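# Remove stained block from on-edge row, close gap

## Task

Pull the yellow-brown stained block out of the row of on-edge blocks and lay it flat on an empty part of the bench, clear of the row; then push the row together so the grey blocks once more stand face against face.

## Robot and tools

Robot: two arms, left_arm and right_arm, each ending in a sixteen-motor four-digit hand (index, middle, ring, thumb). right_arm has a right hand, left_arm a mirrored left hand. Arm bases sit near (-0.021, +0.263, +0.033) m for left_arm and (+0.042, -0.239, +0.048) m for right_arm, turned very slightly about z. A camera stand is fixed behind the arms.

Scene frame: origin at table-top height, halfway between the arms' nominal bases; +x reaches out over the table, +z is up, left_arm is on +y. Image left/right does not match arm names. Reported positions (metres) and quaternions (wxyz) are in this frame and may be off by a few cm, more at long reach.

Hand point frame (right hand): +z runs along straight fingers toward the tips; +y points out of the palm face (palm surface at y = -0.062); +x crosses the palm away from the thumb. On the left hand +x points toward the thumb instead. Open fingertips reach about 0.112 m out along +z. A rigid mast near the wrist on the palm side can strike objects.

execute_actions(actions, cameras): actions is a list of actions; each action is a list of 1 to 15 rows, each row one control step of 1/30 s; a short action repeats its final row until 15 steps. Every row is one flat list of 48 numbers in [-1, 1] covering both arms, even when only one moves: left dx, dy, dz, rx, ry, rz, then 16 left hand numbers, left current_limit, left speed, then the same 24 for the right. The six pose numbers are an offset, not a pose, measured from that arm's Hand target as it was when the action began, along that target's own axes; every row in the action counts from the same start, and the next action starts from the new target, so repeating an offset keeps moving. Scale: 1.0 = 0.6 m of travel or 180 degrees; rx, ry, rz form one rotation vector. All zeros re-requests the current target. Orientation commands are clipped to within 40 degrees of the measured one. The hand often rests short of the target (joint friction, weight; this arm sags lower under load), so command the remaining distance again, or aim higher. To stop pressing on something, command the target back past the hand point. cameras: names to return, ["all"], or []; omitted gives images only when actions is empty.

Hand numbers, in this fixed order: index_mcp, index_abd, index_pip, index_dip, thumb_cmc, thumb_axl, thumb_mcp, thumb_ipl, middle_mcp, middle_abd, middle_pip, middle_dip, ring_mcp, ring_abd, ring_pip, ring_dip. Each is an absolute goal angle scaled between the hinge's stops; toward -1 bends/curls (thumb_cmc toward -1 brings the thumb in front of the palm). Straight values: mcp +0.75, abd 0, pip +0.58, dip +0.70, thumb_cmc +0.71, thumb_axl +0.68, thumb_mcp +0.23, thumb_ipl +0.17. A zero is a goal, not "no change": to hold a hand, resend its hand_goal, limit and speed. Alternative grasp form: put a, b, c, d in the first four places and exactly 0 in the other twelve. All zero = open hand; a curls index and middle tips, b bends all three fingers at the knuckle, c swings the thumb across and the index toward it, d curls the ring finger. E.g. (0.5, 0.25, 0.75, 0) brings index, middle and thumb tips close together for a pinch. current_limit maps -1..+1 to 0..550 mA (start +0.4); speed maps to (speed+1)/2 of 8.5 rad/s (start -0.6); both persist until rewritten.

Results: end_effector_position and quat per arm; Hand target (the next offset origin); joint positions, velocities ("within noise" when still) and torques (include gravity, noisy, numbers 3 and 4 wrap at ±28 N m); per hand hand_goal, hand_measured, hand_current_ma, hand_state (moving, goal, blocked = resting away from goal still pushing, overload = shut off), hand_current_limit, hand_speed. A motor held at 495 mA or more for 5 s shuts down for 10 s. MOTOR HOT appears near 85 °C; at 100 °C that arm goes limp for 30-60 s (OVER-TEMPERATURE FAULT). Holding loads, stretching out, or pushing into unreachable poses heats motors.

zoom_image(camera, region): enlarges [x0, y0, x1, y1] pixels (max 504x504) of the latest image from cam_head_left, cam_head_right, cam_high, cam_left_wrist or cam_right_wrist (all 672x504).

read_manual(section): licence texts only. finished_scene(scene=1): ends the scene irreversibly; the block must stay in place afterward without the robot.

Avoid: dropping or releasing moving blocks, knocking anything off the table, hitting the table or stand hard, arms touching or one hand gripping the other, stalled arms, and long high-current grips. Loose objects may occasionally get nudged by outside forces.

Each tool is called after "Request:" as name(argument=value, ...) on one line, values as JSON.

## Session

Request:
execute_actions(actions=[])

Scene clock: 0.00 s.
left_arm: end_effector_position=(+0.3361, +0.2896, +0.3303) hand_goal=(+0.754, +0.000, +0.576, +0.696, +0.714, +0.678, +0.226, +0.168, +0.754, +0.000, +0.576, +0.696, +0.754, +0.000, +0.576, +0.696) hand_measured=(+0.754, +0.000, +0.576, +0.696, +0.714, +0.678, +0.226, +0.168, +0.754, +0.000, +0.576, +0.696, +0.754, +0.000, +0.576, +0.696) hand_current_ma=(+0, +0, +0, +0, +0, +0, +0, +0, +0, +0, +0, +0, +0, +0, +0, +0) hand_state=(overload, goal, goal, goal, goal, goal, goal, goal, goal, goal, goal, goal, goal, goal, goal, goal) hand_current_limit=0.40 hand_speed=-0.60 end_effector_quat_wxyz=(-0.015, +0.400, +0.914, +0.059) | right_arm: end_effector_position=(+0.3311, -0.3543, +0.3325) hand_goal=(+0.754, +0.000, +0.576, +0.696, +0.714, +0.678, +0.226, +0.168, +0.754, +0.000, +0.576, +0.696, +0.754, +0.000, +0.576, +0.696) hand_measured=(+0.754, +0.000, +0.576, +0.696, +0.714, +0.678, +0.226, +0.168, +0.754, +0.000, +0.576, +0.696, +0.754, +0.000, +0.576, +0.696) hand_current_ma=(+0, +0, +0, +0, +0, +0, +0, +0, +0, +0, +0, +0, +0, +0, +0, +0) hand_state=(goal, goal, goal, goal, goal, goal, goal, goal, goal, goal, goal, goal, goal, goal, goal, goal) hand_current_limit=0.40 hand_speed=-0.60 end_effector_quat_wxyz=(+0.044, +0.847, +0.453, +0.274)
Joint positions: left_arm=[-0.195 1.164 1.238 -1.653 -0.122 -0.962] | right_arm=[-0.454 0.652 0.827 -1.337 -0.398 0.19]
Joint velocities: within noise
Joint torques (N m): no reading
Heat: left arm: hottest shoulder 34 °C; right arm: hottest waist 37 °C.
Hand target: left_arm +0.3414, +0.2885, +0.3418; -0.001, +0.400, +0.915, +0.062 | right_arm +0.3337, -0.3558, +0.3442; +0.053, +0.844, +0.454, +0.280

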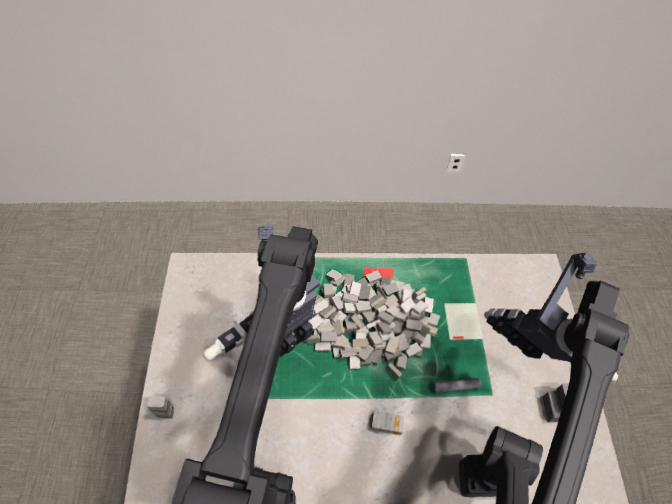

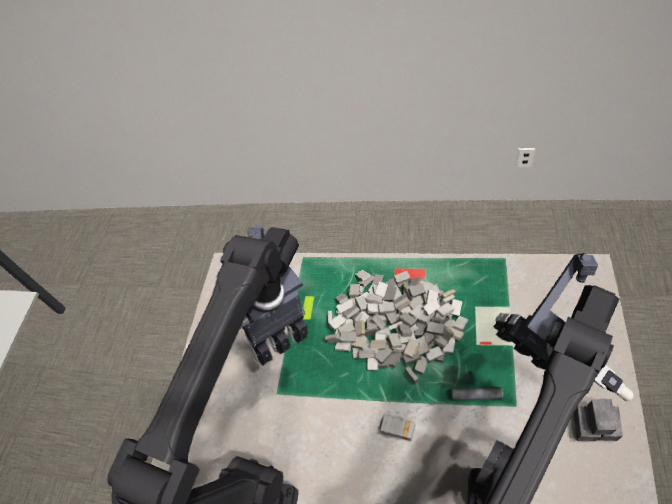

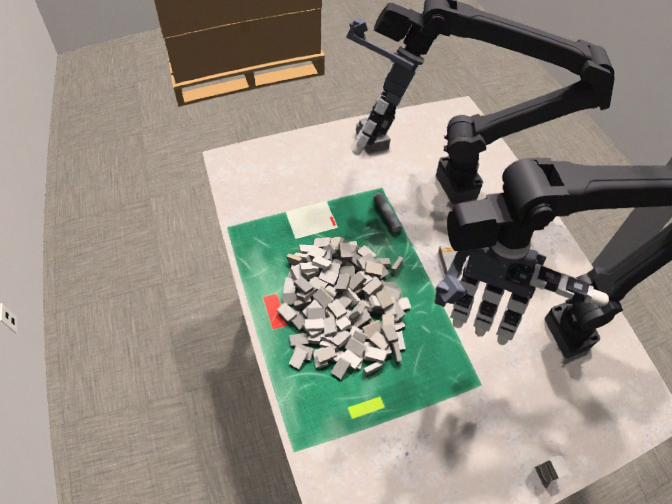

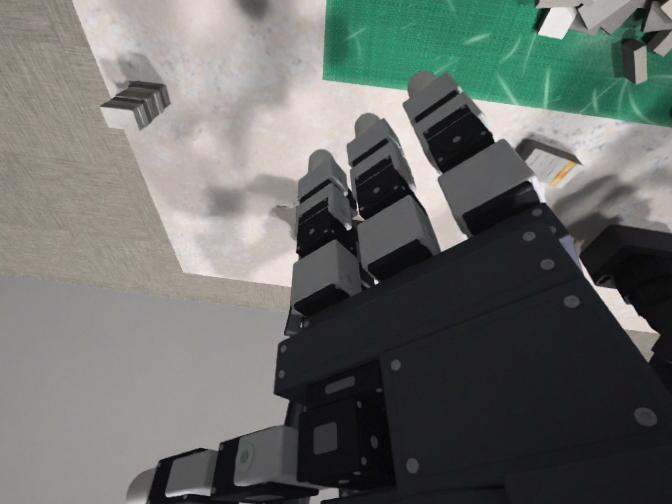

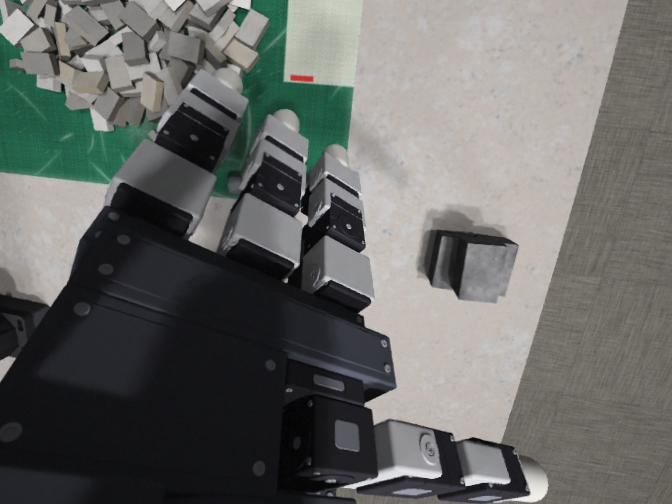

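Request:
zoom_image(camera="cam_head_left", region=[340, 380, 440, 455])

Request:
zoom_image(camera="cam_left_wrist", region=[480, 110, 620, 215])

Request:
zoom_image(camera="cam_left_wrist", region=[70, 50, 210, 155])

Request:
zoom_image(camera="cam_high", region=[500, 430, 600, 504])

Scaled by 5.040 from the camera's 672x504 image, which has a finer 960x720 frame.

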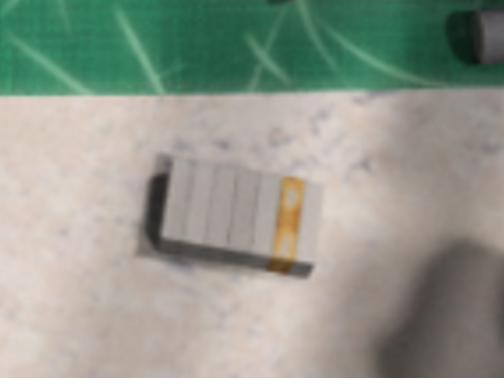

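Scaled by 3.600 from the camera's 672x504 image, which has a finer 960x720 frame.

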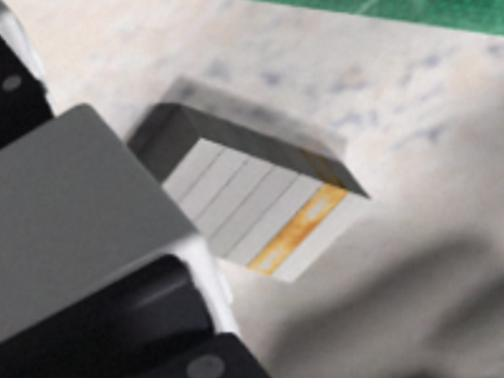

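Scaled by 3.600 from the camera's 672x504 image, which has a finer 960x720 frame.

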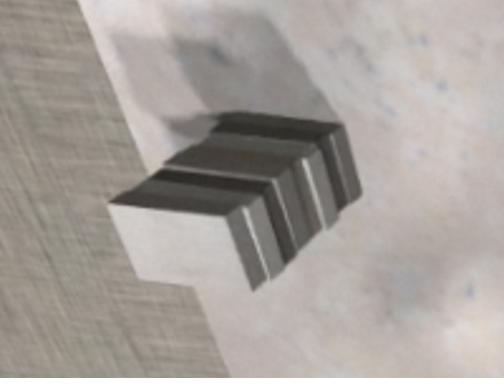

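Scaled by 5.040 from the camera's 672x504 image, which has a finer 960x720 frame.

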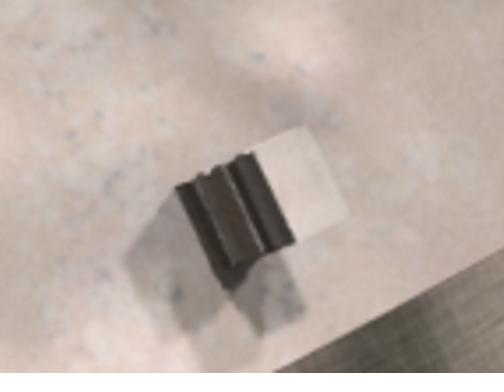

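Request:
execute_actions(actions=[[[0,0,0,0,0,0,0,0,0,0,0,0,0,0,0,0,0,0,0,0,0,0,0.4,-0.6,0.051,-0.0711,0.0076,0.0269,0.0023,-0.0753,0.754,0.15,0.576,0.696,0.714,0.678,0.226,0.168,0.754,-0.15,0.576,0.696,0.2,0.001,-0.4,-0.2,0.4,-0.7]],[[0,0,0,0,0,0,0,0,0,0,0,0,0,0,0,0,0,0,0,0,0,0,0.4,-0.6,0.0661,-0.0563,0.0134,0.0269,0.0023,-0.0753,0.754,0.15,0.576,0.696,0.714,0.678,0.226,0.168,0.754,-0.15,0.576,0.696,0.2,0.001,-0.4,-0.2,0.4,-0.7]],[[0,0,0,0,0,0,0,0,0,0,0,0,0,0,0,0,0,0,0,0,0,0,0.4,-0.6,0.0771,-0.0379,0.018,0.0269,0.0023,-0.0753,0.754,0.15,0.576,0.696,0.714,0.678,0.226,0.168,0.754,-0.15,0.576,0.696,0.2,0.001,-0.4,-0.2,0.4,-0.7]],[[0,0,0,0,0,0,0,0,0,0,0,0,0,0,0,0,0,0,0,0,0,0,0.4,-0.6,0.0836,-0.0172,0.0209,0.0269,0.0023,-0.0753,0.754,0.15,0.576,0.696,0.714,0.678,0.226,0.168,0.754,-0.15,0.576,0.696,0.2,0.001,-0.4,-0.2,0.4,-0.7]]], cameras=["cam_head_left"])

Scene clock: 417.77 s.
left_arm: end_effector_position=(+0.3361, +0.2896, +0.3303) hand_goal=(+0.750, +0.000, +0.580, +0.700, +0.710, +0.680, +0.230, +0.170, +0.750, +0.000, +0.580, +0.700, +0.750, +0.000, +0.580, +0.700) hand_measured=(+0.754, +0.000, +0.578, +0.698, +0.714, +0.678, +0.224, +0.168, +0.752, +0.000, +0.578, +0.698, +0.752, +0.000, +0.578, +0.698) hand_current_ma=(+0, +0, -7, -7, +10, -8, -24, -9, +5, +0, -8, -7, +6, +0, -7, -6) hand_state=(overload, goal, goal, goal, goal, goal, goal, goal, goal, goal, goal, goal, goal, goal, goal, goal) hand_current_limit=0.40 hand_speed=-0.60 end_effector_quat_wxyz=(-0.015, +0.400, +0.914, +0.059) | right_arm: end_effector_position=(+0.2686, -0.1531, +0.3210) hand_goal=(+0.754, +0.150, +0.576, +0.696, +0.714, +0.678, +0.226, +0.168, +0.754, -0.150, +0.576, +0.696, +0.200, +0.002, -0.400, -0.200) hand_measured=(+0.754, +0.152, +0.576, +0.696, +0.716, +0.678, +0.222, +0.168, +0.754, -0.146, +0.576, +0.696, +0.212, +0.004, -0.394, -0.196) hand_current_ma=(+0, +0, +0, +0, +1, +0, -1, +0, +0, +0, +0, +0, +5, +0, +2, +1) hand_state=(goal, goal, goal, goal, goal, goal, goal, goal, goal, goal, goal, goal, goal, goal, goal, goal) hand_current_limit=0.40 hand_speed=-0.70 end_effector_quat_wxyz=(+0.032, +0.531, +0.831, +0.163)
Joint positions: left_arm=[-0.195 1.164 1.238 -1.653 -0.122 -0.962] | right_arm=[0.331 0.5 0.799 -1.577 -0.16 -0.107]
Joint torques (N m): left_arm=[2.08 -5.89 10.15 0.53 -0.34 -0.07] | right_arm=[-1.14 1.14 9.92 0.32 -0.02 0.09]
Heat: left arm: hottest elbow 42 °C; right arm: hottest elbow 43 °C.
Hand target: left_arm +0.3414, +0.2885, +0.3418; -0.001, +0.400, +0.915, +0.062 | right_arm +0.2704, -0.1560, +0.3223; +0.031, +0.539, +0.826, +0.160
Off the commanded pose: left_arm 0.013 m, 2 deg | right_arm 0.004 m, 1 deg.
Images, in order (width x height): cam_head_left 672x504.

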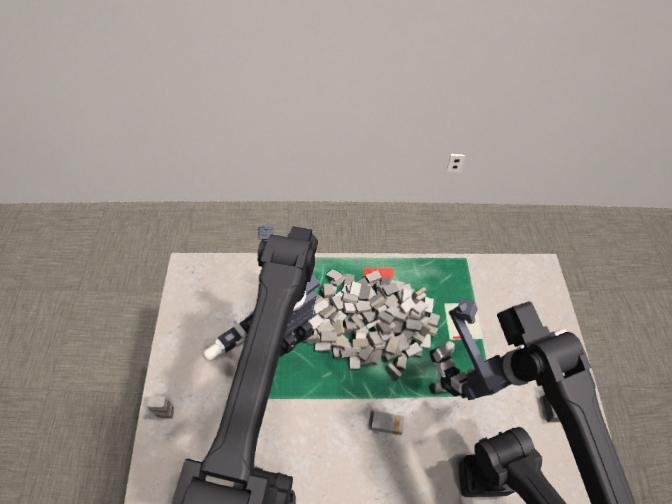

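Request:
execute_actions(actions=[[[0,0,0,0,0,0,0,0,0,0,0,0,0,0,0,0,0,0,0,0,0,0,0.4,-0.6,0.0848,0.0047,0.0222,0.0269,0.0023,-0.0753,0.754,0.15,0.576,0.696,0.714,0.678,0.226,0.168,0.754,-0.15,0.576,0.696,0.2,0.001,-0.4,-0.2,0.4,-0.7]],[[0,0,0,0,0,0,0,0,0,0,0,0,0,0,0,0,0,0,0,0,0,0,0.4,-0.6,0.081,0.0263,0.0214,0.0269,0.0023,-0.0753,0.754,0.15,0.576,0.696,0.714,0.678,0.226,0.168,0.754,-0.15,0.576,0.696,0.2,0.001,-0.4,-0.2,0.4,-0.7]],[[0,0,0,0,0,0,0,0,0,0,0,0,0,0,0,0,0,0,0,0,0,0,0.4,-0.6,0.0722,0.0463,0.0188,0.0269,0.0023,-0.0753,0.754,0.15,0.576,0.696,0.714,0.678,0.226,0.168,0.754,-0.15,0.576,0.696,0.2,0.001,-0.4,-0.2,0.4,-0.7]],[[0,0,0,0,0,0,0,0,0,0,0,0,0,0,0,0,0,0,0,0,0,0,0.4,-0.6,0.0591,0.0633,0.0148,0.0269,0.0023,-0.0753,0.754,0.15,0.576,0.696,0.714,0.678,0.226,0.168,0.754,-0.15,0.576,0.696,0.2,0.001,-0.4,-0.2,0.4,-0.7]]], cameras=["cam_head_left", "cam_right_wrist", "cam_left_wrist", "cam_head_right"])

Scene clock: 430.33 s.
left_arm: end_effector_position=(+0.3361, +0.2896, +0.3303) hand_goal=(+0.750, +0.000, +0.580, +0.700, +0.710, +0.680, +0.230, +0.170, +0.750, +0.000, +0.580, +0.700, +0.750, +0.000, +0.580, +0.700) hand_measured=(+0.754, +0.000, +0.578, +0.698, +0.714, +0.678, +0.224, +0.168, +0.752, +0.000, +0.578, +0.698, +0.752, +0.000, +0.578, +0.698) hand_current_ma=(+0, +0, -7, -7, +10, -8, -24, -9, +5, +0, -8, -7, +6, +0, -7, -6) hand_state=(overload, goal, goal, goal, goal, goal, goal, goal, goal, goal, goal, goal, goal, goal, goal, goal) hand_current_limit=0.40 hand_speed=-0.60 end_effector_quat_wxyz=(-0.015, +0.400, +0.914, +0.059) | right_arm: end_effector_position=(+0.2032, +0.0394, +0.2816) hand_goal=(+0.754, +0.150, +0.576, +0.696, +0.714, +0.678, +0.226, +0.168, +0.754, -0.150, +0.576, +0.696, +0.200, +0.002, -0.400, -0.200) hand_measured=(+0.752, +0.150, +0.576, +0.696, +0.714, +0.678, +0.222, +0.168, +0.754, -0.148, +0.576, +0.696, +0.210, +0.004, -0.394, -0.196) hand_current_ma=(+0, +0, +0, +0, +0, +0, -2, +0, +0, +0, +0, +0, +4, +0, +2, +1) hand_state=(goal, goal, goal, goal, goal, goal, goal, goal, goal, goal, goal, goal, goal, goal, goal, goal) hand_current_limit=0.40 hand_speed=-0.70 end_effector_quat_wxyz=(-0.008, +0.103, +0.995, -0.015)
Joint positions: left_arm=[-0.195 1.164 1.238 -1.653 -0.122 -0.962] | right_arm=[1.053 0.959 0.969 -1.615 -0.001 -0.339]
Joint torques (N m): left_arm=[2.08 -5.83 10.13 0.53 -0.34 -0.08] | right_arm=[-0.97 -6.48 11.71 -0.5 0.09 -0.09]
Heat: left arm: hottest elbow 42 °C; right arm: hottest elbow 42 °C.
Hand target: left_arm +0.3414, +0.2885, +0.3418; -0.001, +0.400, +0.915, +0.062 | right_arm +0.2072, +0.0438, +0.2999; +0.000, +0.100, +0.995, -0.001
Off the commanded pose: left_arm 0.013 m, 2 deg | right_arm 0.019 m, 2 deg.
Images, in order (width x height): cam_head_left 672x504, cam_head_right 672x504, cam_left_wrist 672x504, cam_right_wrist 672x504.

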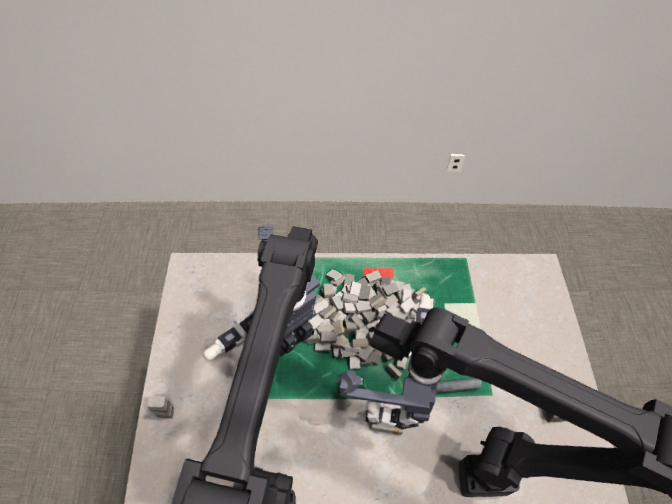

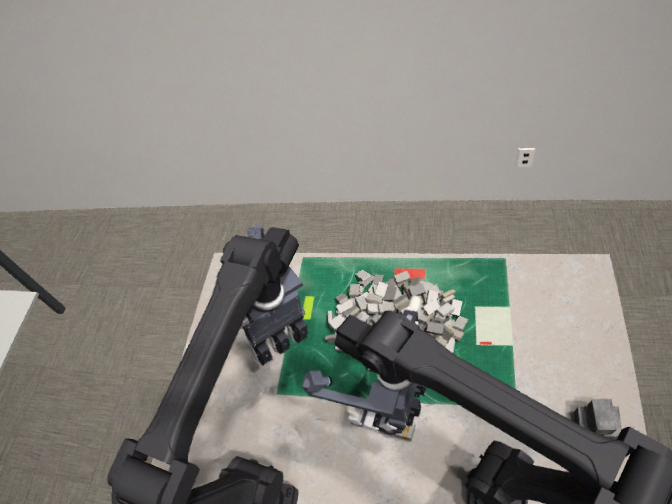

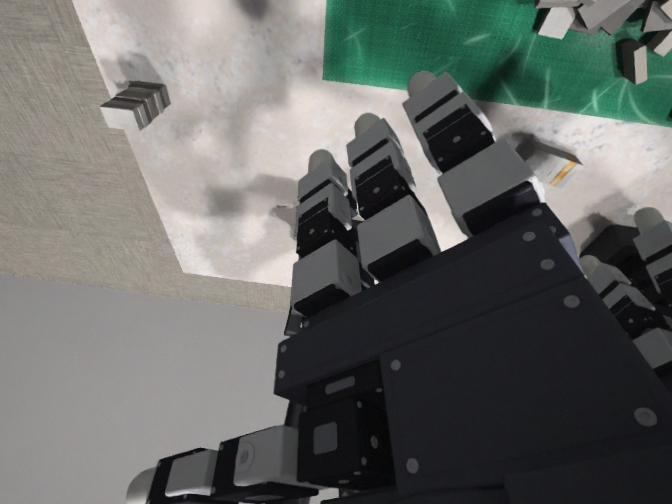

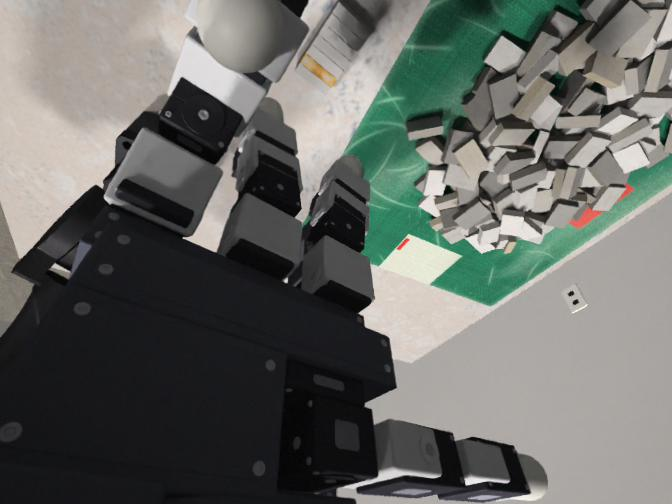

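Request:
zoom_image(camera="cam_right_wrist", region=[220, 0, 400, 180])

Request:
zoom_image(camera="cam_left_wrist", region=[500, 110, 672, 239])

Request:
zoom_image(camera="cam_head_right", region=[300, 350, 460, 470])

Scaled by 2.800 from the camera's 672x504 image, which has a finer 960x720 frame.

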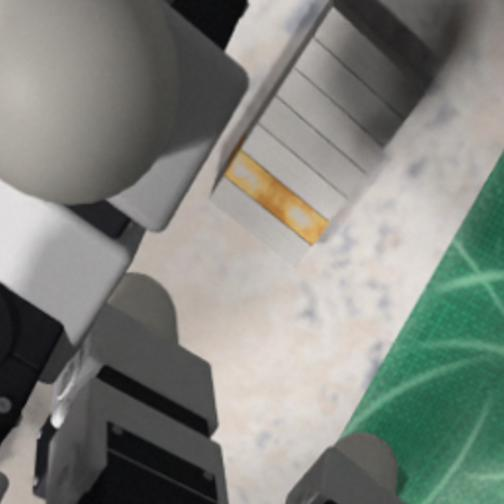

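Scaled by 2.930 from the camera's 672x504 image, which has a finer 960x720 frame.

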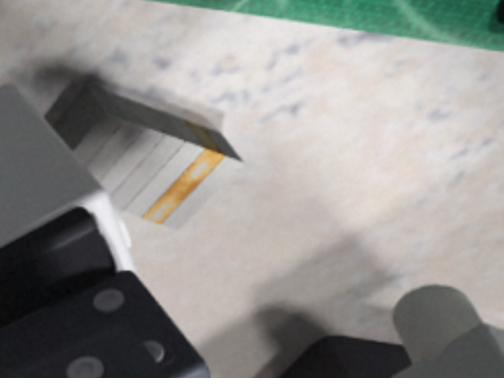

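Scaled by 3.150 from the camera's 672x504 image, which has a finer 960x720 frame.

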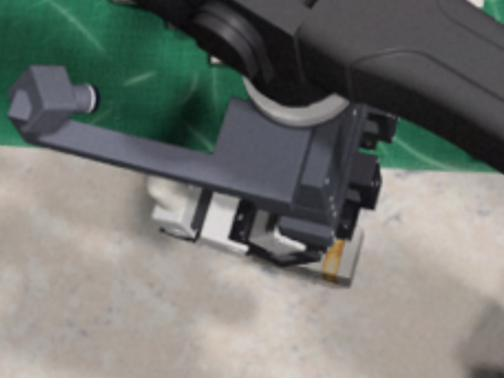

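Request:
execute_actions(actions=[[[0,0,0,0,0,0,0,0,0,0,0,0,0,0,0,0,0,0,0,0,0,0,0.4,-0.6,0.0143,0.0073,0.08,0,0,0,0.754,0.15,0.576,0.696,0.714,0.678,0.226,0.168,0.754,-0.15,0.576,0.696,0.2,0.001,-0.4,-0.2,0.4,-0.7]],[[0,0,0,0,0,0,0,0,0,0,0,0,0,0,0,0,0,0,0,0,0,0,0.4,-0.6,0,0,0.075,0,0,0,0.754,0.15,0.576,0.696,0.714,0.678,0.226,0.168,0.754,-0.15,0.576,0.696,0.2,0.001,-0.4,-0.2,0.4,-0.7]]], cameras=["cam_right_wrist", "cam_left_wrist"])

Request:
zoom_image(camera="cam_right_wrist", region=[220, 20, 420, 220])

Request:
zoom_image(camera="cam_left_wrist", region=[500, 110, 672, 239])

Scene clock: 498.03 s.
left_arm: end_effector_position=(+0.3361, +0.2896, +0.3303) hand_goal=(+0.750, +0.000, +0.580, +0.700, +0.710, +0.680, +0.230, +0.170, +0.750, +0.000, +0.580, +0.700, +0.750, +0.000, +0.580, +0.700) hand_measured=(+0.754, +0.000, +0.578, +0.698, +0.714, +0.678, +0.224, +0.168, +0.752, +0.000, +0.578, +0.698, +0.752, +0.000, +0.578, +0.698) hand_current_ma=(+0, +0, -7, -7, +10, -8, -24, -9, +5, +0, -8, -7, +6, +0, -7, -6) hand_state=(overload, goal, goal, goal, goal, goal, goal, goal, goal, goal, goal, goal, goal, goal, goal, goal) hand_current_limit=0.40 hand_speed=-0.60 end_effector_quat_wxyz=(-0.015, +0.400, +0.914, +0.059) | right_arm: end_effector_position=(+0.1975, +0.0436, +0.2033) hand_goal=(+0.754, +0.150, +0.576, +0.696, +0.714, +0.678, +0.226, +0.168, +0.754, -0.150, +0.576, +0.696, +0.200, +0.002, -0.400, -0.200) hand_measured=(+0.752, +0.150, +0.576, +0.696, +0.714, +0.678, +0.222, +0.168, +0.752, -0.148, +0.576, +0.696, +0.208, +0.004, -0.394, -0.196) hand_current_ma=(+0, +0, +0, +0, +0, +0, -2, +0, +0, +0, +0, +0, +3, +0, +1, +1) hand_state=(goal, goal, goal, goal, goal, goal, goal, goal, goal, goal, goal, goal, goal, goal, goal, goal) hand_current_limit=0.40 hand_speed=-0.70 end_effector_quat_wxyz=(-0.003, +0.098, +0.995, -0.008)
Joint positions: left_arm=[-0.195 1.164 1.238 -1.653 -0.122 -0.962] | right_arm=[1.081 0.972 0.767 -1.383 0.001 -0.321]
Joint torques (N m): left_arm=[2.02 -5.89 10.13 0.54 -0.34 -0.08] | right_arm=[0.03 -5.25 9.4 0.35 0.03 0.12]
Heat: left arm: hottest elbow 42 °C; right arm: hottest elbow 43 °C.
Hand target: left_arm +0.3414, +0.2885, +0.3418; -0.001, +0.400, +0.915, +0.062 | right_arm +0.1998, +0.0498, +0.2069; +0.001, +0.100, +0.995, -0.001
Off the commanded pose: left_arm 0.013 m, 2 deg | right_arm 0.008 m, 1 deg.
Images, in order (width x height): cam_left_wrist 672x504, cam_right_wrist 672x504.

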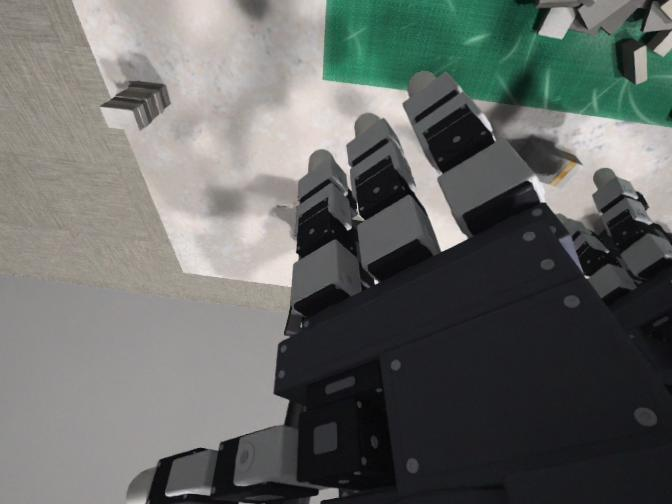

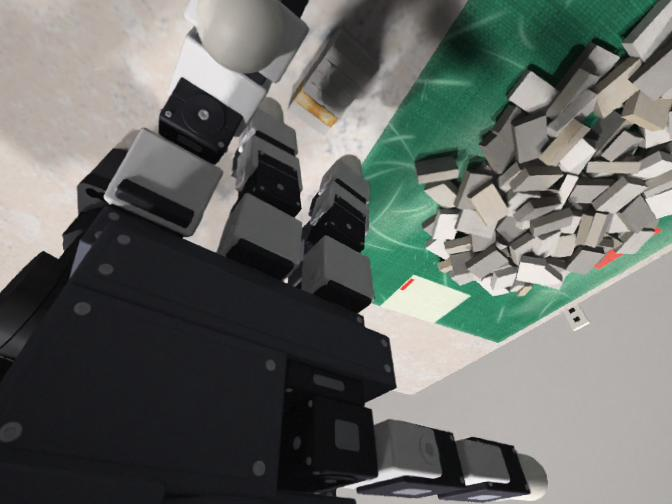

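Scaled by 2.520 from the camera's 672x504 image, which has a finer 960x720 frame.

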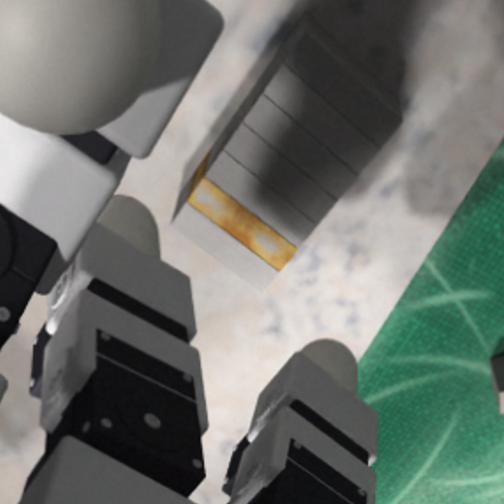

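Scaled by 2.930 from the camera's 672x504 image, which has a finer 960x720 frame.

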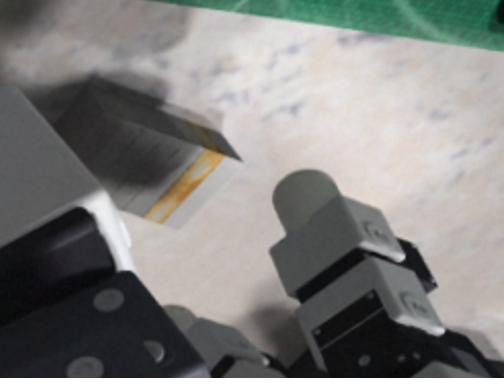

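Request:
zoom_image(camera="cam_left_wrist", region=[525, 130, 595, 190])

Scaled by 7.200 from the camera's 672x504 image, which has a finer 960x720 frame.

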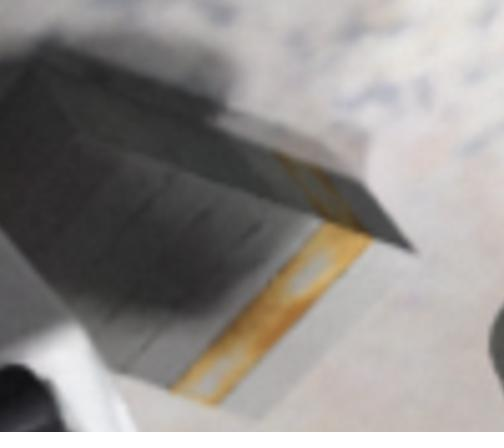

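Request:
execute_actions(actions=[[[0,0,0,0,0,0,0,0,0,0,0,0,0,0,0,0,0,0,0,0,0,0,0.4,-0.6,0,0.001,0.05,0,0,0,0.754,0.15,0.576,0.696,0.714,0.678,0.226,0.168,0.754,-0.15,0.576,0.696,0.2,0.001,-0.4,-0.2,0.4,-0.7]]], cameras=["cam_right_wrist", "cam_left_wrist"])

Request:
zoom_image(camera="cam_right_wrist", region=[220, 40, 400, 220])

Request:
zoom_image(camera="cam_left_wrist", region=[520, 110, 632, 194])

Scene clock: 560.43 s.
left_arm: end_effector_position=(+0.3361, +0.2896, +0.3303) hand_goal=(+0.750, +0.000, +0.580, +0.700, +0.710, +0.680, +0.230, +0.170, +0.750, +0.000, +0.580, +0.700, +0.750, +0.000, +0.580, +0.700) hand_measured=(+0.754, +0.000, +0.578, +0.698, +0.714, +0.678, +0.224, +0.168, +0.752, +0.000, +0.578, +0.698, +0.752, +0.000, +0.578, +0.698) hand_current_ma=(+0, +0, -7, -7, +10, -8, -24, -9, +5, +0, -8, -7, +6, +0, -7, -6) hand_state=(overload, goal, goal, goal, goal, goal, goal, goal, goal, goal, goal, goal, goal, goal, goal, goal) hand_current_limit=0.40 hand_speed=-0.60 end_effector_quat_wxyz=(-0.015, +0.400, +0.914, +0.059) | right_arm: end_effector_position=(+0.1991, +0.0462, +0.1777) hand_goal=(+0.754, +0.150, +0.576, +0.696, +0.714, +0.678, +0.226, +0.168, +0.754, -0.150, +0.576, +0.696, +0.200, +0.002, -0.400, -0.200) hand_measured=(+0.754, +0.150, +0.576, +0.696, +0.714, +0.678, +0.222, +0.168, +0.754, -0.148, +0.576, +0.696, +0.208, +0.004, -0.394, -0.196) hand_current_ma=(+0, +0, +0, +0, +0, +0, -2, +0, +0, +0, +0, +0, +3, +0, +1, +1) hand_state=(goal, goal, goal, goal, goal, goal, goal, goal, goal, goal, goal, goal, goal, goal, goal, goal) hand_current_limit=0.40 hand_speed=-0.70 end_effector_quat_wxyz=(-0.001, +0.099, +0.995, -0.003)
Joint positions: left_arm=[-0.195 1.164 1.238 -1.653 -0.122 -0.962] | right_arm=[1.081 0.995 0.709 -1.291 0.001 -0.32]
Joint torques (N m): left_arm=[2.08 -5.89 10.15 0.53 -0.33 -0.08] | right_arm=[0.09 -5.07 8.64 0.39 0.03 0.11]
Heat: left arm: hottest elbow 43 °C; right arm: hottest elbow 42 °C.
Hand target: left_arm +0.3414, +0.2885, +0.3418; -0.001, +0.400, +0.915, +0.062 | right_arm +0.1999, +0.0503, +0.1768; +0.001, +0.100, +0.995, -0.001
Off the commanded pose: left_arm 0.013 m, 2 deg | right_arm 0.004 m, 0 deg.
Images, in order (width x height): cam_left_wrist 672x504, cam_right_wrist 672x504.

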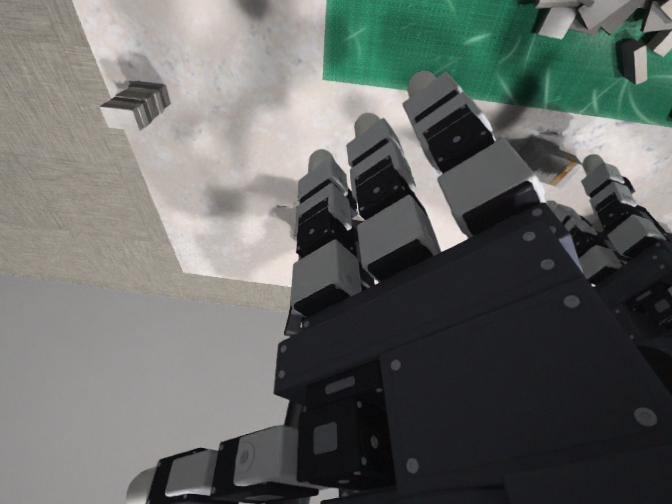

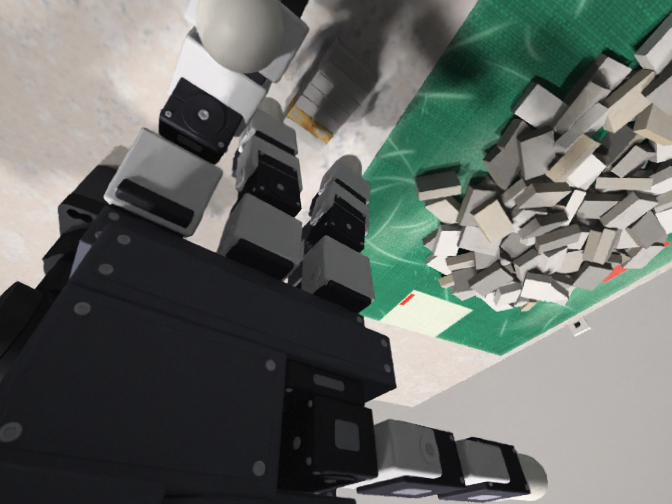

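Scaled by 2.800 from the camera's 672x504 image, which has a finer 960x720 frame.

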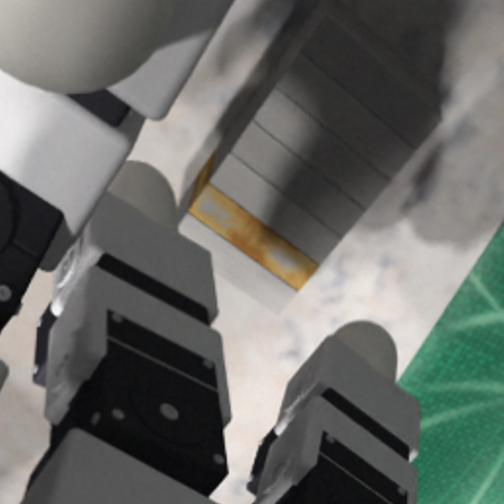

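Scaled by 4.500 from the camera's 672x504 image, which has a finer 960x720 frame.

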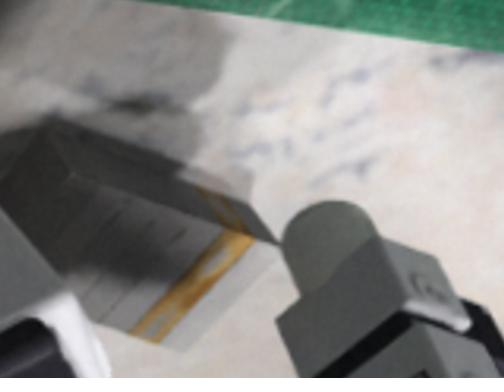

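Request:
execute_actions(actions=[[[0,0,0,0,0,0,0,0,0,0,0,0,0,0,0,0,0,0,0,0,0,0,0.4,-0.6,0.0,-0.0072,0.03,0,0,0,0.754,0.22,0.576,0.696,0.714,0.678,0.226,0.168,0.754,-0.22,0.576,0.696,0.2,0.001,-0.4,-0.2,0.4,-0.7]],[[0,0,0,0,0,0,0,0,0,0,0,0,0,0,0,0,0,0,0,0,0,0,0.4,-0.6,0,0,0.03,0,0,0,0.754,0.22,0.576,0.696,0.714,0.678,0.226,0.168,0.754,-0.22,0.576,0.696,0.2,0.001,-0.4,-0.2,0.4,-0.7]]], cameras=["cam_right_wrist", "cam_left_wrist"])

Request:
zoom_image(camera="cam_right_wrist", region=[230, 60, 380, 210])

Request:
zoom_image(camera="cam_left_wrist", region=[520, 110, 632, 194])

Scene clock: 620.20 s.
left_arm: end_effector_position=(+0.3361, +0.2896, +0.3303) hand_goal=(+0.750, +0.000, +0.580, +0.700, +0.710, +0.680, +0.230, +0.170, +0.750, +0.000, +0.580, +0.700, +0.750, +0.000, +0.580, +0.700) hand_measured=(+0.754, +0.000, +0.578, +0.698, +0.714, +0.678, +0.224, +0.168, +0.752, +0.000, +0.578, +0.698, +0.752, +0.000, +0.578, +0.698) hand_current_ma=(+0, +0, -7, -7, +10, -8, -24, -9, +5, +0, -8, -7, +6, +0, -7, -6) hand_state=(overload, goal, goal, goal, goal, goal, goal, goal, goal, goal, goal, goal, goal, goal, goal, goal) hand_current_limit=0.40 hand_speed=-0.60 end_effector_quat_wxyz=(-0.015, +0.400, +0.914, +0.059) | right_arm: end_effector_position=(+0.1978, +0.0439, +0.1434) hand_goal=(+0.754, +0.220, +0.576, +0.696, +0.714, +0.678, +0.226, +0.168, +0.754, -0.220, +0.576, +0.696, +0.200, +0.002, -0.400, -0.200) hand_measured=(+0.754, +0.216, +0.576, +0.696, +0.714, +0.678, +0.222, +0.168, +0.754, -0.216, +0.576, +0.696, +0.208, +0.004, -0.394, -0.196) hand_current_ma=(+0, -1, +0, +0, +0, +0, -2, +0, +0, +1, +0, +0, +3, +0, +1, +1) hand_state=(goal, goal, goal, goal, goal, goal, goal, goal, goal, goal, goal, goal, goal, goal, goal, goal) hand_current_limit=0.40 hand_speed=-0.70 end_effector_quat_wxyz=(+0.000, +0.099, +0.995, -0.001)
Joint positions: left_arm=[-0.195 1.164 1.238 -1.653 -0.122 -0.962] | right_arm=[1.081 1.023 0.629 -1.179 0.001 -0.32]
Joint torques (N m): left_arm=[2.02 -5.89 10.14 0.51 -0.34 -0.08] | right_arm=[-0.44 -4.95 8.08 0.36 0.04 0.05]
Heat: left arm: hottest elbow 43 °C; right arm: hottest elbow 40 °C.
Hand target: left_arm +0.3414, +0.2885, +0.3418; -0.001, +0.400, +0.915, +0.062 | right_arm +0.1991, +0.0460, +0.1408; +0.001, +0.100, +0.995, -0.001
Off the commanded pose: left_arm 0.013 m, 2 deg | right_arm 0.004 m, 0 deg.
Images, in order (width x height): cam_left_wrist 672x504, cam_right_wrist 672x504.

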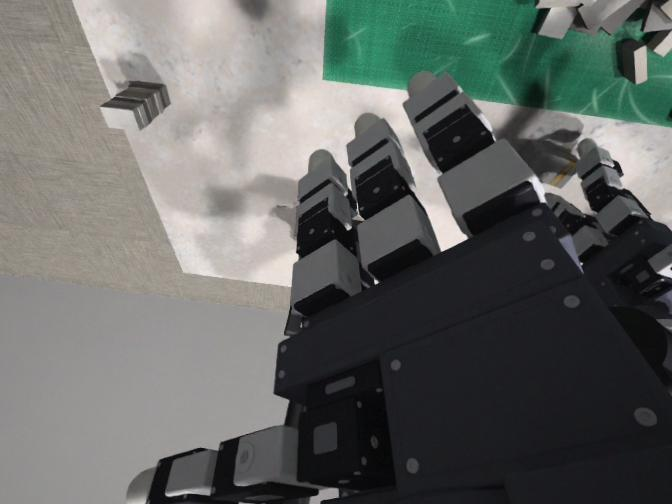

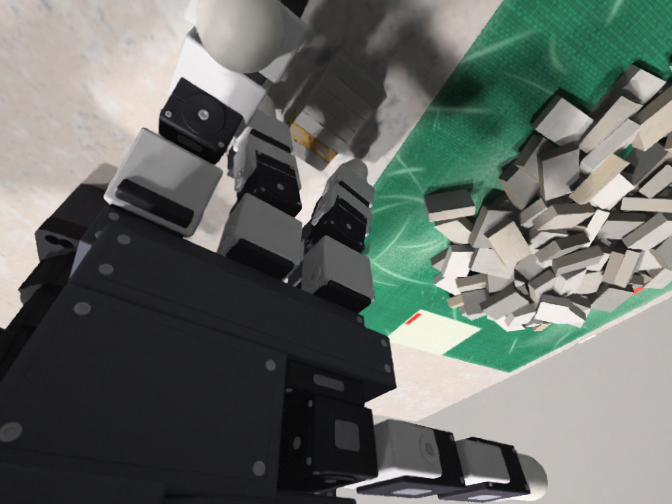

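Scaled by 3.360 from the camera's 672x504 image, which has a finer 960x720 frame.

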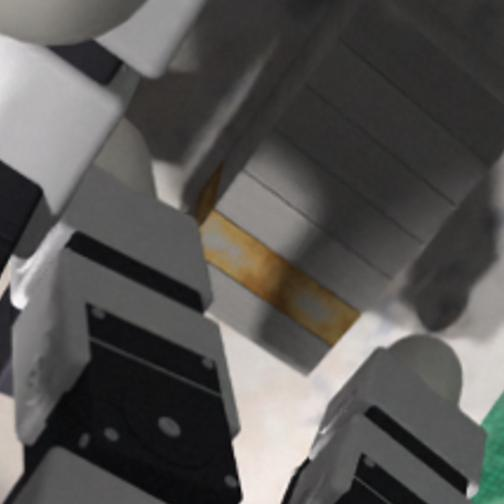

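Scaled by 4.500 from the camera's 672x504 image, which has a finer 960x720 frame.

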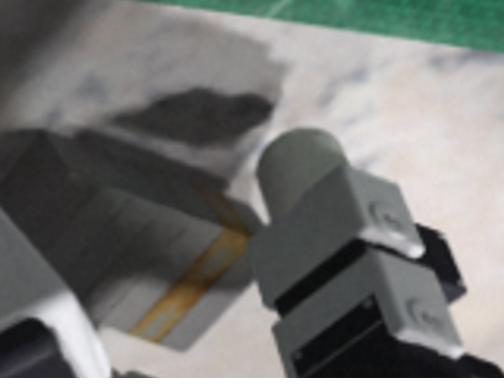

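Request:
execute_actions(actions=[[[0,0,0,0,0,0,0,0,0,0,0,0,0,0,0,0,0,0,0,0,0,0,0.4,-0.6,0.0,-0.0045,0.019,0,0,0,0.754,0.22,0.576,0.696,0.714,0.678,0.226,0.168,0.754,-0.22,0.576,0.696,0.2,0.001,-0.4,-0.2,0.4,-0.7]]], cameras=["cam_right_wrist", "cam_left_wrist"])

Request:
zoom_image(camera="cam_right_wrist", region=[230, 60, 380, 210])

Request:
zoom_image(camera="cam_left_wrist", region=[520, 110, 632, 194])

Scene clock: 655.53 s.
left_arm: end_effector_position=(+0.3361, +0.2896, +0.3303) hand_goal=(+0.750, +0.000, +0.580, +0.700, +0.710, +0.680, +0.230, +0.170, +0.750, +0.000, +0.580, +0.700, +0.750, +0.000, +0.580, +0.700) hand_measured=(+0.754, +0.000, +0.578, +0.698, +0.714, +0.678, +0.224, +0.168, +0.752, +0.000, +0.578, +0.698, +0.752, +0.000, +0.578, +0.698) hand_current_ma=(+0, +0, -7, -7, +10, -8, -24, -9, +5, +0, -8, -7, +6, +0, -7, -6) hand_state=(overload, goal, goal, goal, goal, goal, goal, goal, goal, goal, goal, goal, goal, goal, goal, goal) hand_current_limit=0.40 hand_speed=-0.60 end_effector_quat_wxyz=(-0.015, +0.400, +0.914, +0.059) | right_arm: end_effector_position=(+0.1970, +0.0424, +0.1337) hand_goal=(+0.754, +0.220, +0.576, +0.696, +0.714, +0.678, +0.226, +0.168, +0.754, -0.220, +0.576, +0.696, +0.200, +0.002, -0.400, -0.200) hand_measured=(+0.754, +0.216, +0.576, +0.696, +0.714, +0.678, +0.222, +0.168, +0.754, -0.216, +0.576, +0.696, +0.208, +0.004, -0.394, -0.196) hand_current_ma=(+0, -1, +0, +0, +0, +0, -2, +0, +0, +1, +0, +0, +3, +0, +1, +1) hand_state=(goal, goal, goal, goal, goal, goal, goal, goal, goal, goal, goal, goal, goal, goal, goal, goal) hand_current_limit=0.40 hand_speed=-0.70 end_effector_quat_wxyz=(+0.001, +0.099, +0.995, +0.001)
Joint positions: left_arm=[-0.195 1.164 1.238 -1.653 -0.122 -0.962] | right_arm=[1.081 1.027 0.603 -1.144 0.001 -0.32]
Joint torques (N m): left_arm=[2.02 -5.83 10.1 0.54 -0.33 -0.08] | right_arm=[-0.62 -4.66 7.83 0.36 0.03 0.02]
Heat: left arm: hottest elbow 43 °C; right arm: hottest elbow 39 °C.
Hand target: left_arm +0.3414, +0.2885, +0.3418; -0.001, +0.400, +0.915, +0.062 | right_arm +0.1986, +0.0434, +0.1296; +0.001, +0.100, +0.995, +0.000
Off the commanded pose: left_arm 0.013 m, 2 deg | right_arm 0.005 m, 0 deg.
Images, in order (width x height): cam_left_wrist 672x504, cam_right_wrist 672x504.

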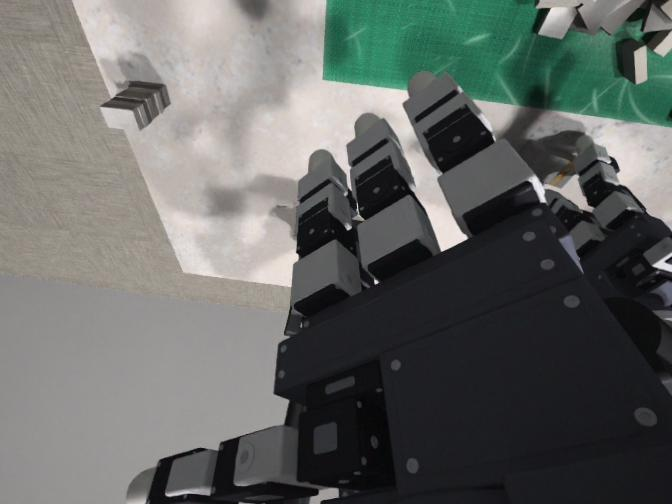

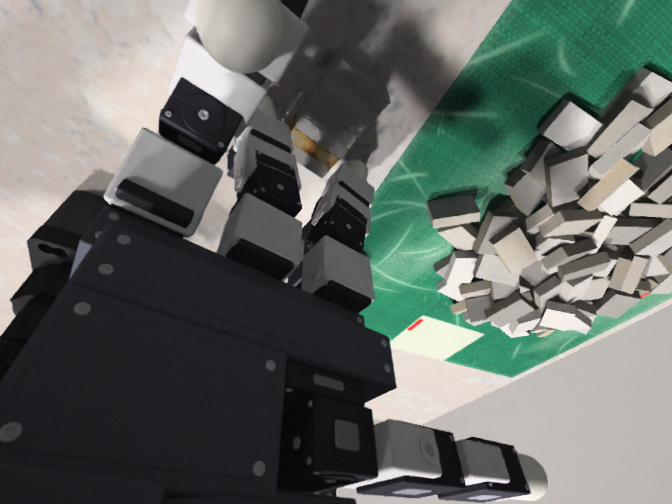

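Scaled by 3.360 from the camera's 672x504 image, which has a finer 960x720 frame.

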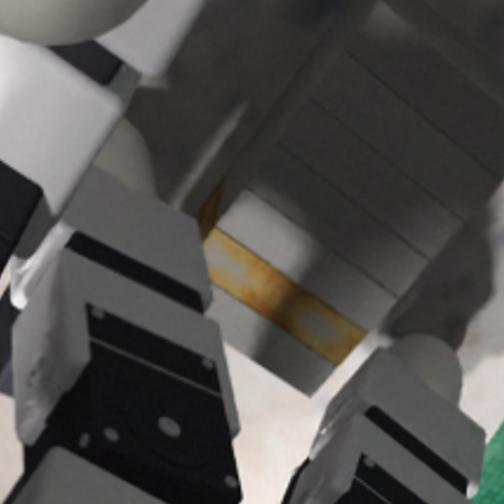

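Scaled by 4.500 from the camera's 672x504 image, which has a finer 960x720 frame.

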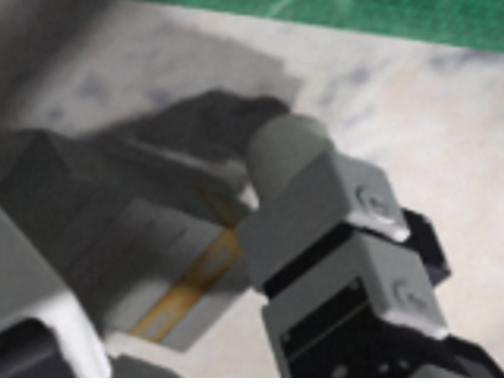

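Request:
execute_actions(actions=[[[0,0,0,0,0,0,0,0,0,0,0,0,0,0,0,0,0,0,0,0,0,0,0.4,-0.6,0.0,-0.0045,0.0065,0,0,0,0.754,0.22,0.576,0.696,0.714,0.678,0.226,0.168,0.754,-0.22,0.576,0.696,0.2,0.001,-0.4,-0.2,0.4,-0.7]]], cameras=["cam_right_wrist", "cam_left_wrist"])

Request:
zoom_image(camera="cam_right_wrist", region=[230, 60, 380, 210])

Request:
zoom_image(camera="cam_left_wrist", region=[540, 110, 610, 180])

Scene clock: 679.90 s.
left_arm: end_effector_position=(+0.3361, +0.2896, +0.3303) hand_goal=(+0.750, +0.000, +0.580, +0.700, +0.710, +0.680, +0.230, +0.170, +0.750, +0.000, +0.580, +0.700, +0.750, +0.000, +0.580, +0.700) hand_measured=(+0.754, +0.000, +0.578, +0.698, +0.714, +0.678, +0.224, +0.168, +0.752, +0.000, +0.578, +0.698, +0.752, +0.000, +0.578, +0.698) hand_current_ma=(+0, +0, -7, -7, +10, -8, -24, -9, +5, +0, -8, -7, +6, +0, -7, -6) hand_state=(overload, goal, goal, goal, goal, goal, goal, goal, goal, goal, goal, goal, goal, goal, goal, goal) hand_current_limit=0.40 hand_speed=-0.60 end_effector_quat_wxyz=(-0.015, +0.400, +0.914, +0.059) | right_arm: end_effector_position=(+0.1960, +0.0408, +0.1300) hand_goal=(+0.754, +0.220, +0.576, +0.696, +0.714, +0.678, +0.226, +0.168, +0.754, -0.220, +0.576, +0.696, +0.200, +0.002, -0.400, -0.200) hand_measured=(+0.754, +0.216, +0.576, +0.696, +0.714, +0.678, +0.222, +0.168, +0.754, -0.216, +0.576, +0.696, +0.208, +0.004, -0.394, -0.196) hand_current_ma=(+0, +0, +0, +0, +0, +0, -2, +0, +0, +1, +0, +0, +3, +0, +1, +1) hand_state=(goal, goal, goal, goal, goal, goal, goal, goal, goal, goal, goal, goal, goal, goal, goal, goal) hand_current_limit=0.40 hand_speed=-0.70 end_effector_quat_wxyz=(+0.001, +0.099, +0.995, +0.001)
Joint positions: left_arm=[-0.195 1.164 1.238 -1.653 -0.122 -0.962] | right_arm=[1.081 1.027 0.593 -1.134 0.001 -0.32]
Joint torques (N m): left_arm=[2.02 -5.89 10.13 0.54 -0.34 -0.08] | right_arm=[-0.79 -4.78 7.61 0.43 0.04 -0.03]
Heat: left arm: hottest elbow 43 °C; right arm: hottest elbow 40 °C.
Hand target: left_arm +0.3414, +0.2885, +0.3418; -0.001, +0.400, +0.915, +0.062 | right_arm +0.1981, +0.0408, +0.1257; +0.001, +0.100, +0.995, +0.000
Off the commanded pose: left_arm 0.013 m, 2 deg | right_arm 0.005 m, 0 deg.
Images, in order (width x height): cam_left_wrist 672x504, cam_right_wrist 672x504.

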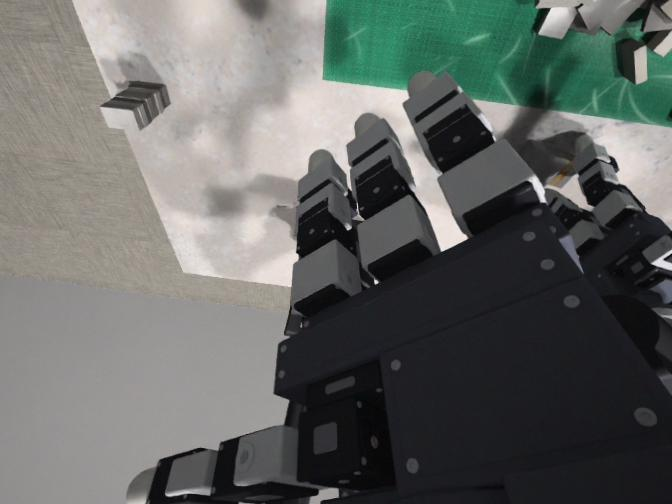

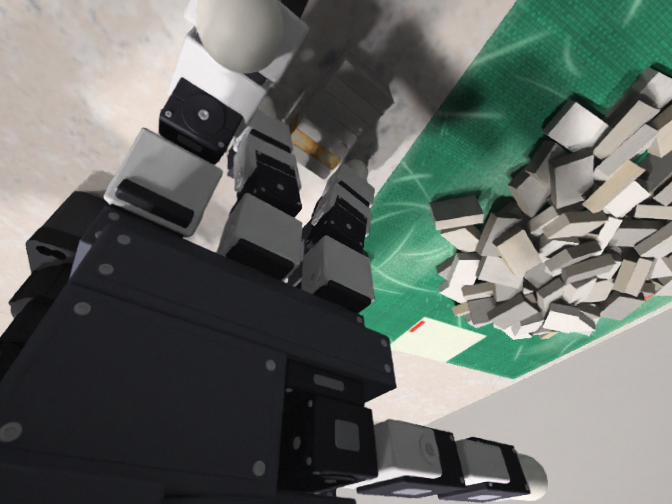

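Scaled by 3.360 from the camera's 672x504 image, which has a finer 960x720 frame.

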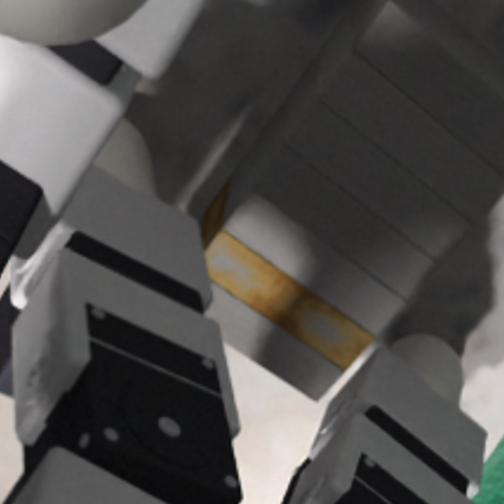

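Scaled by 7.200 from the camera's 672x504 image, which has a finer 960x720 frame.

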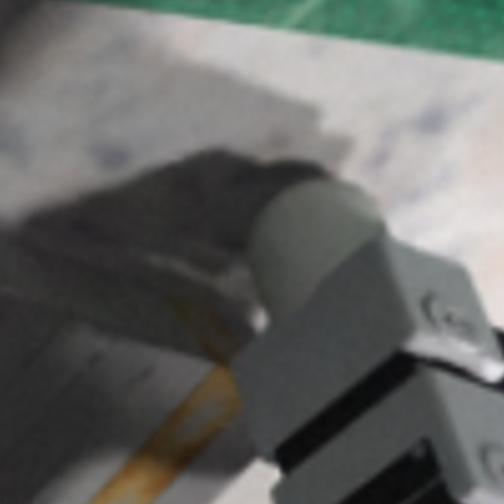

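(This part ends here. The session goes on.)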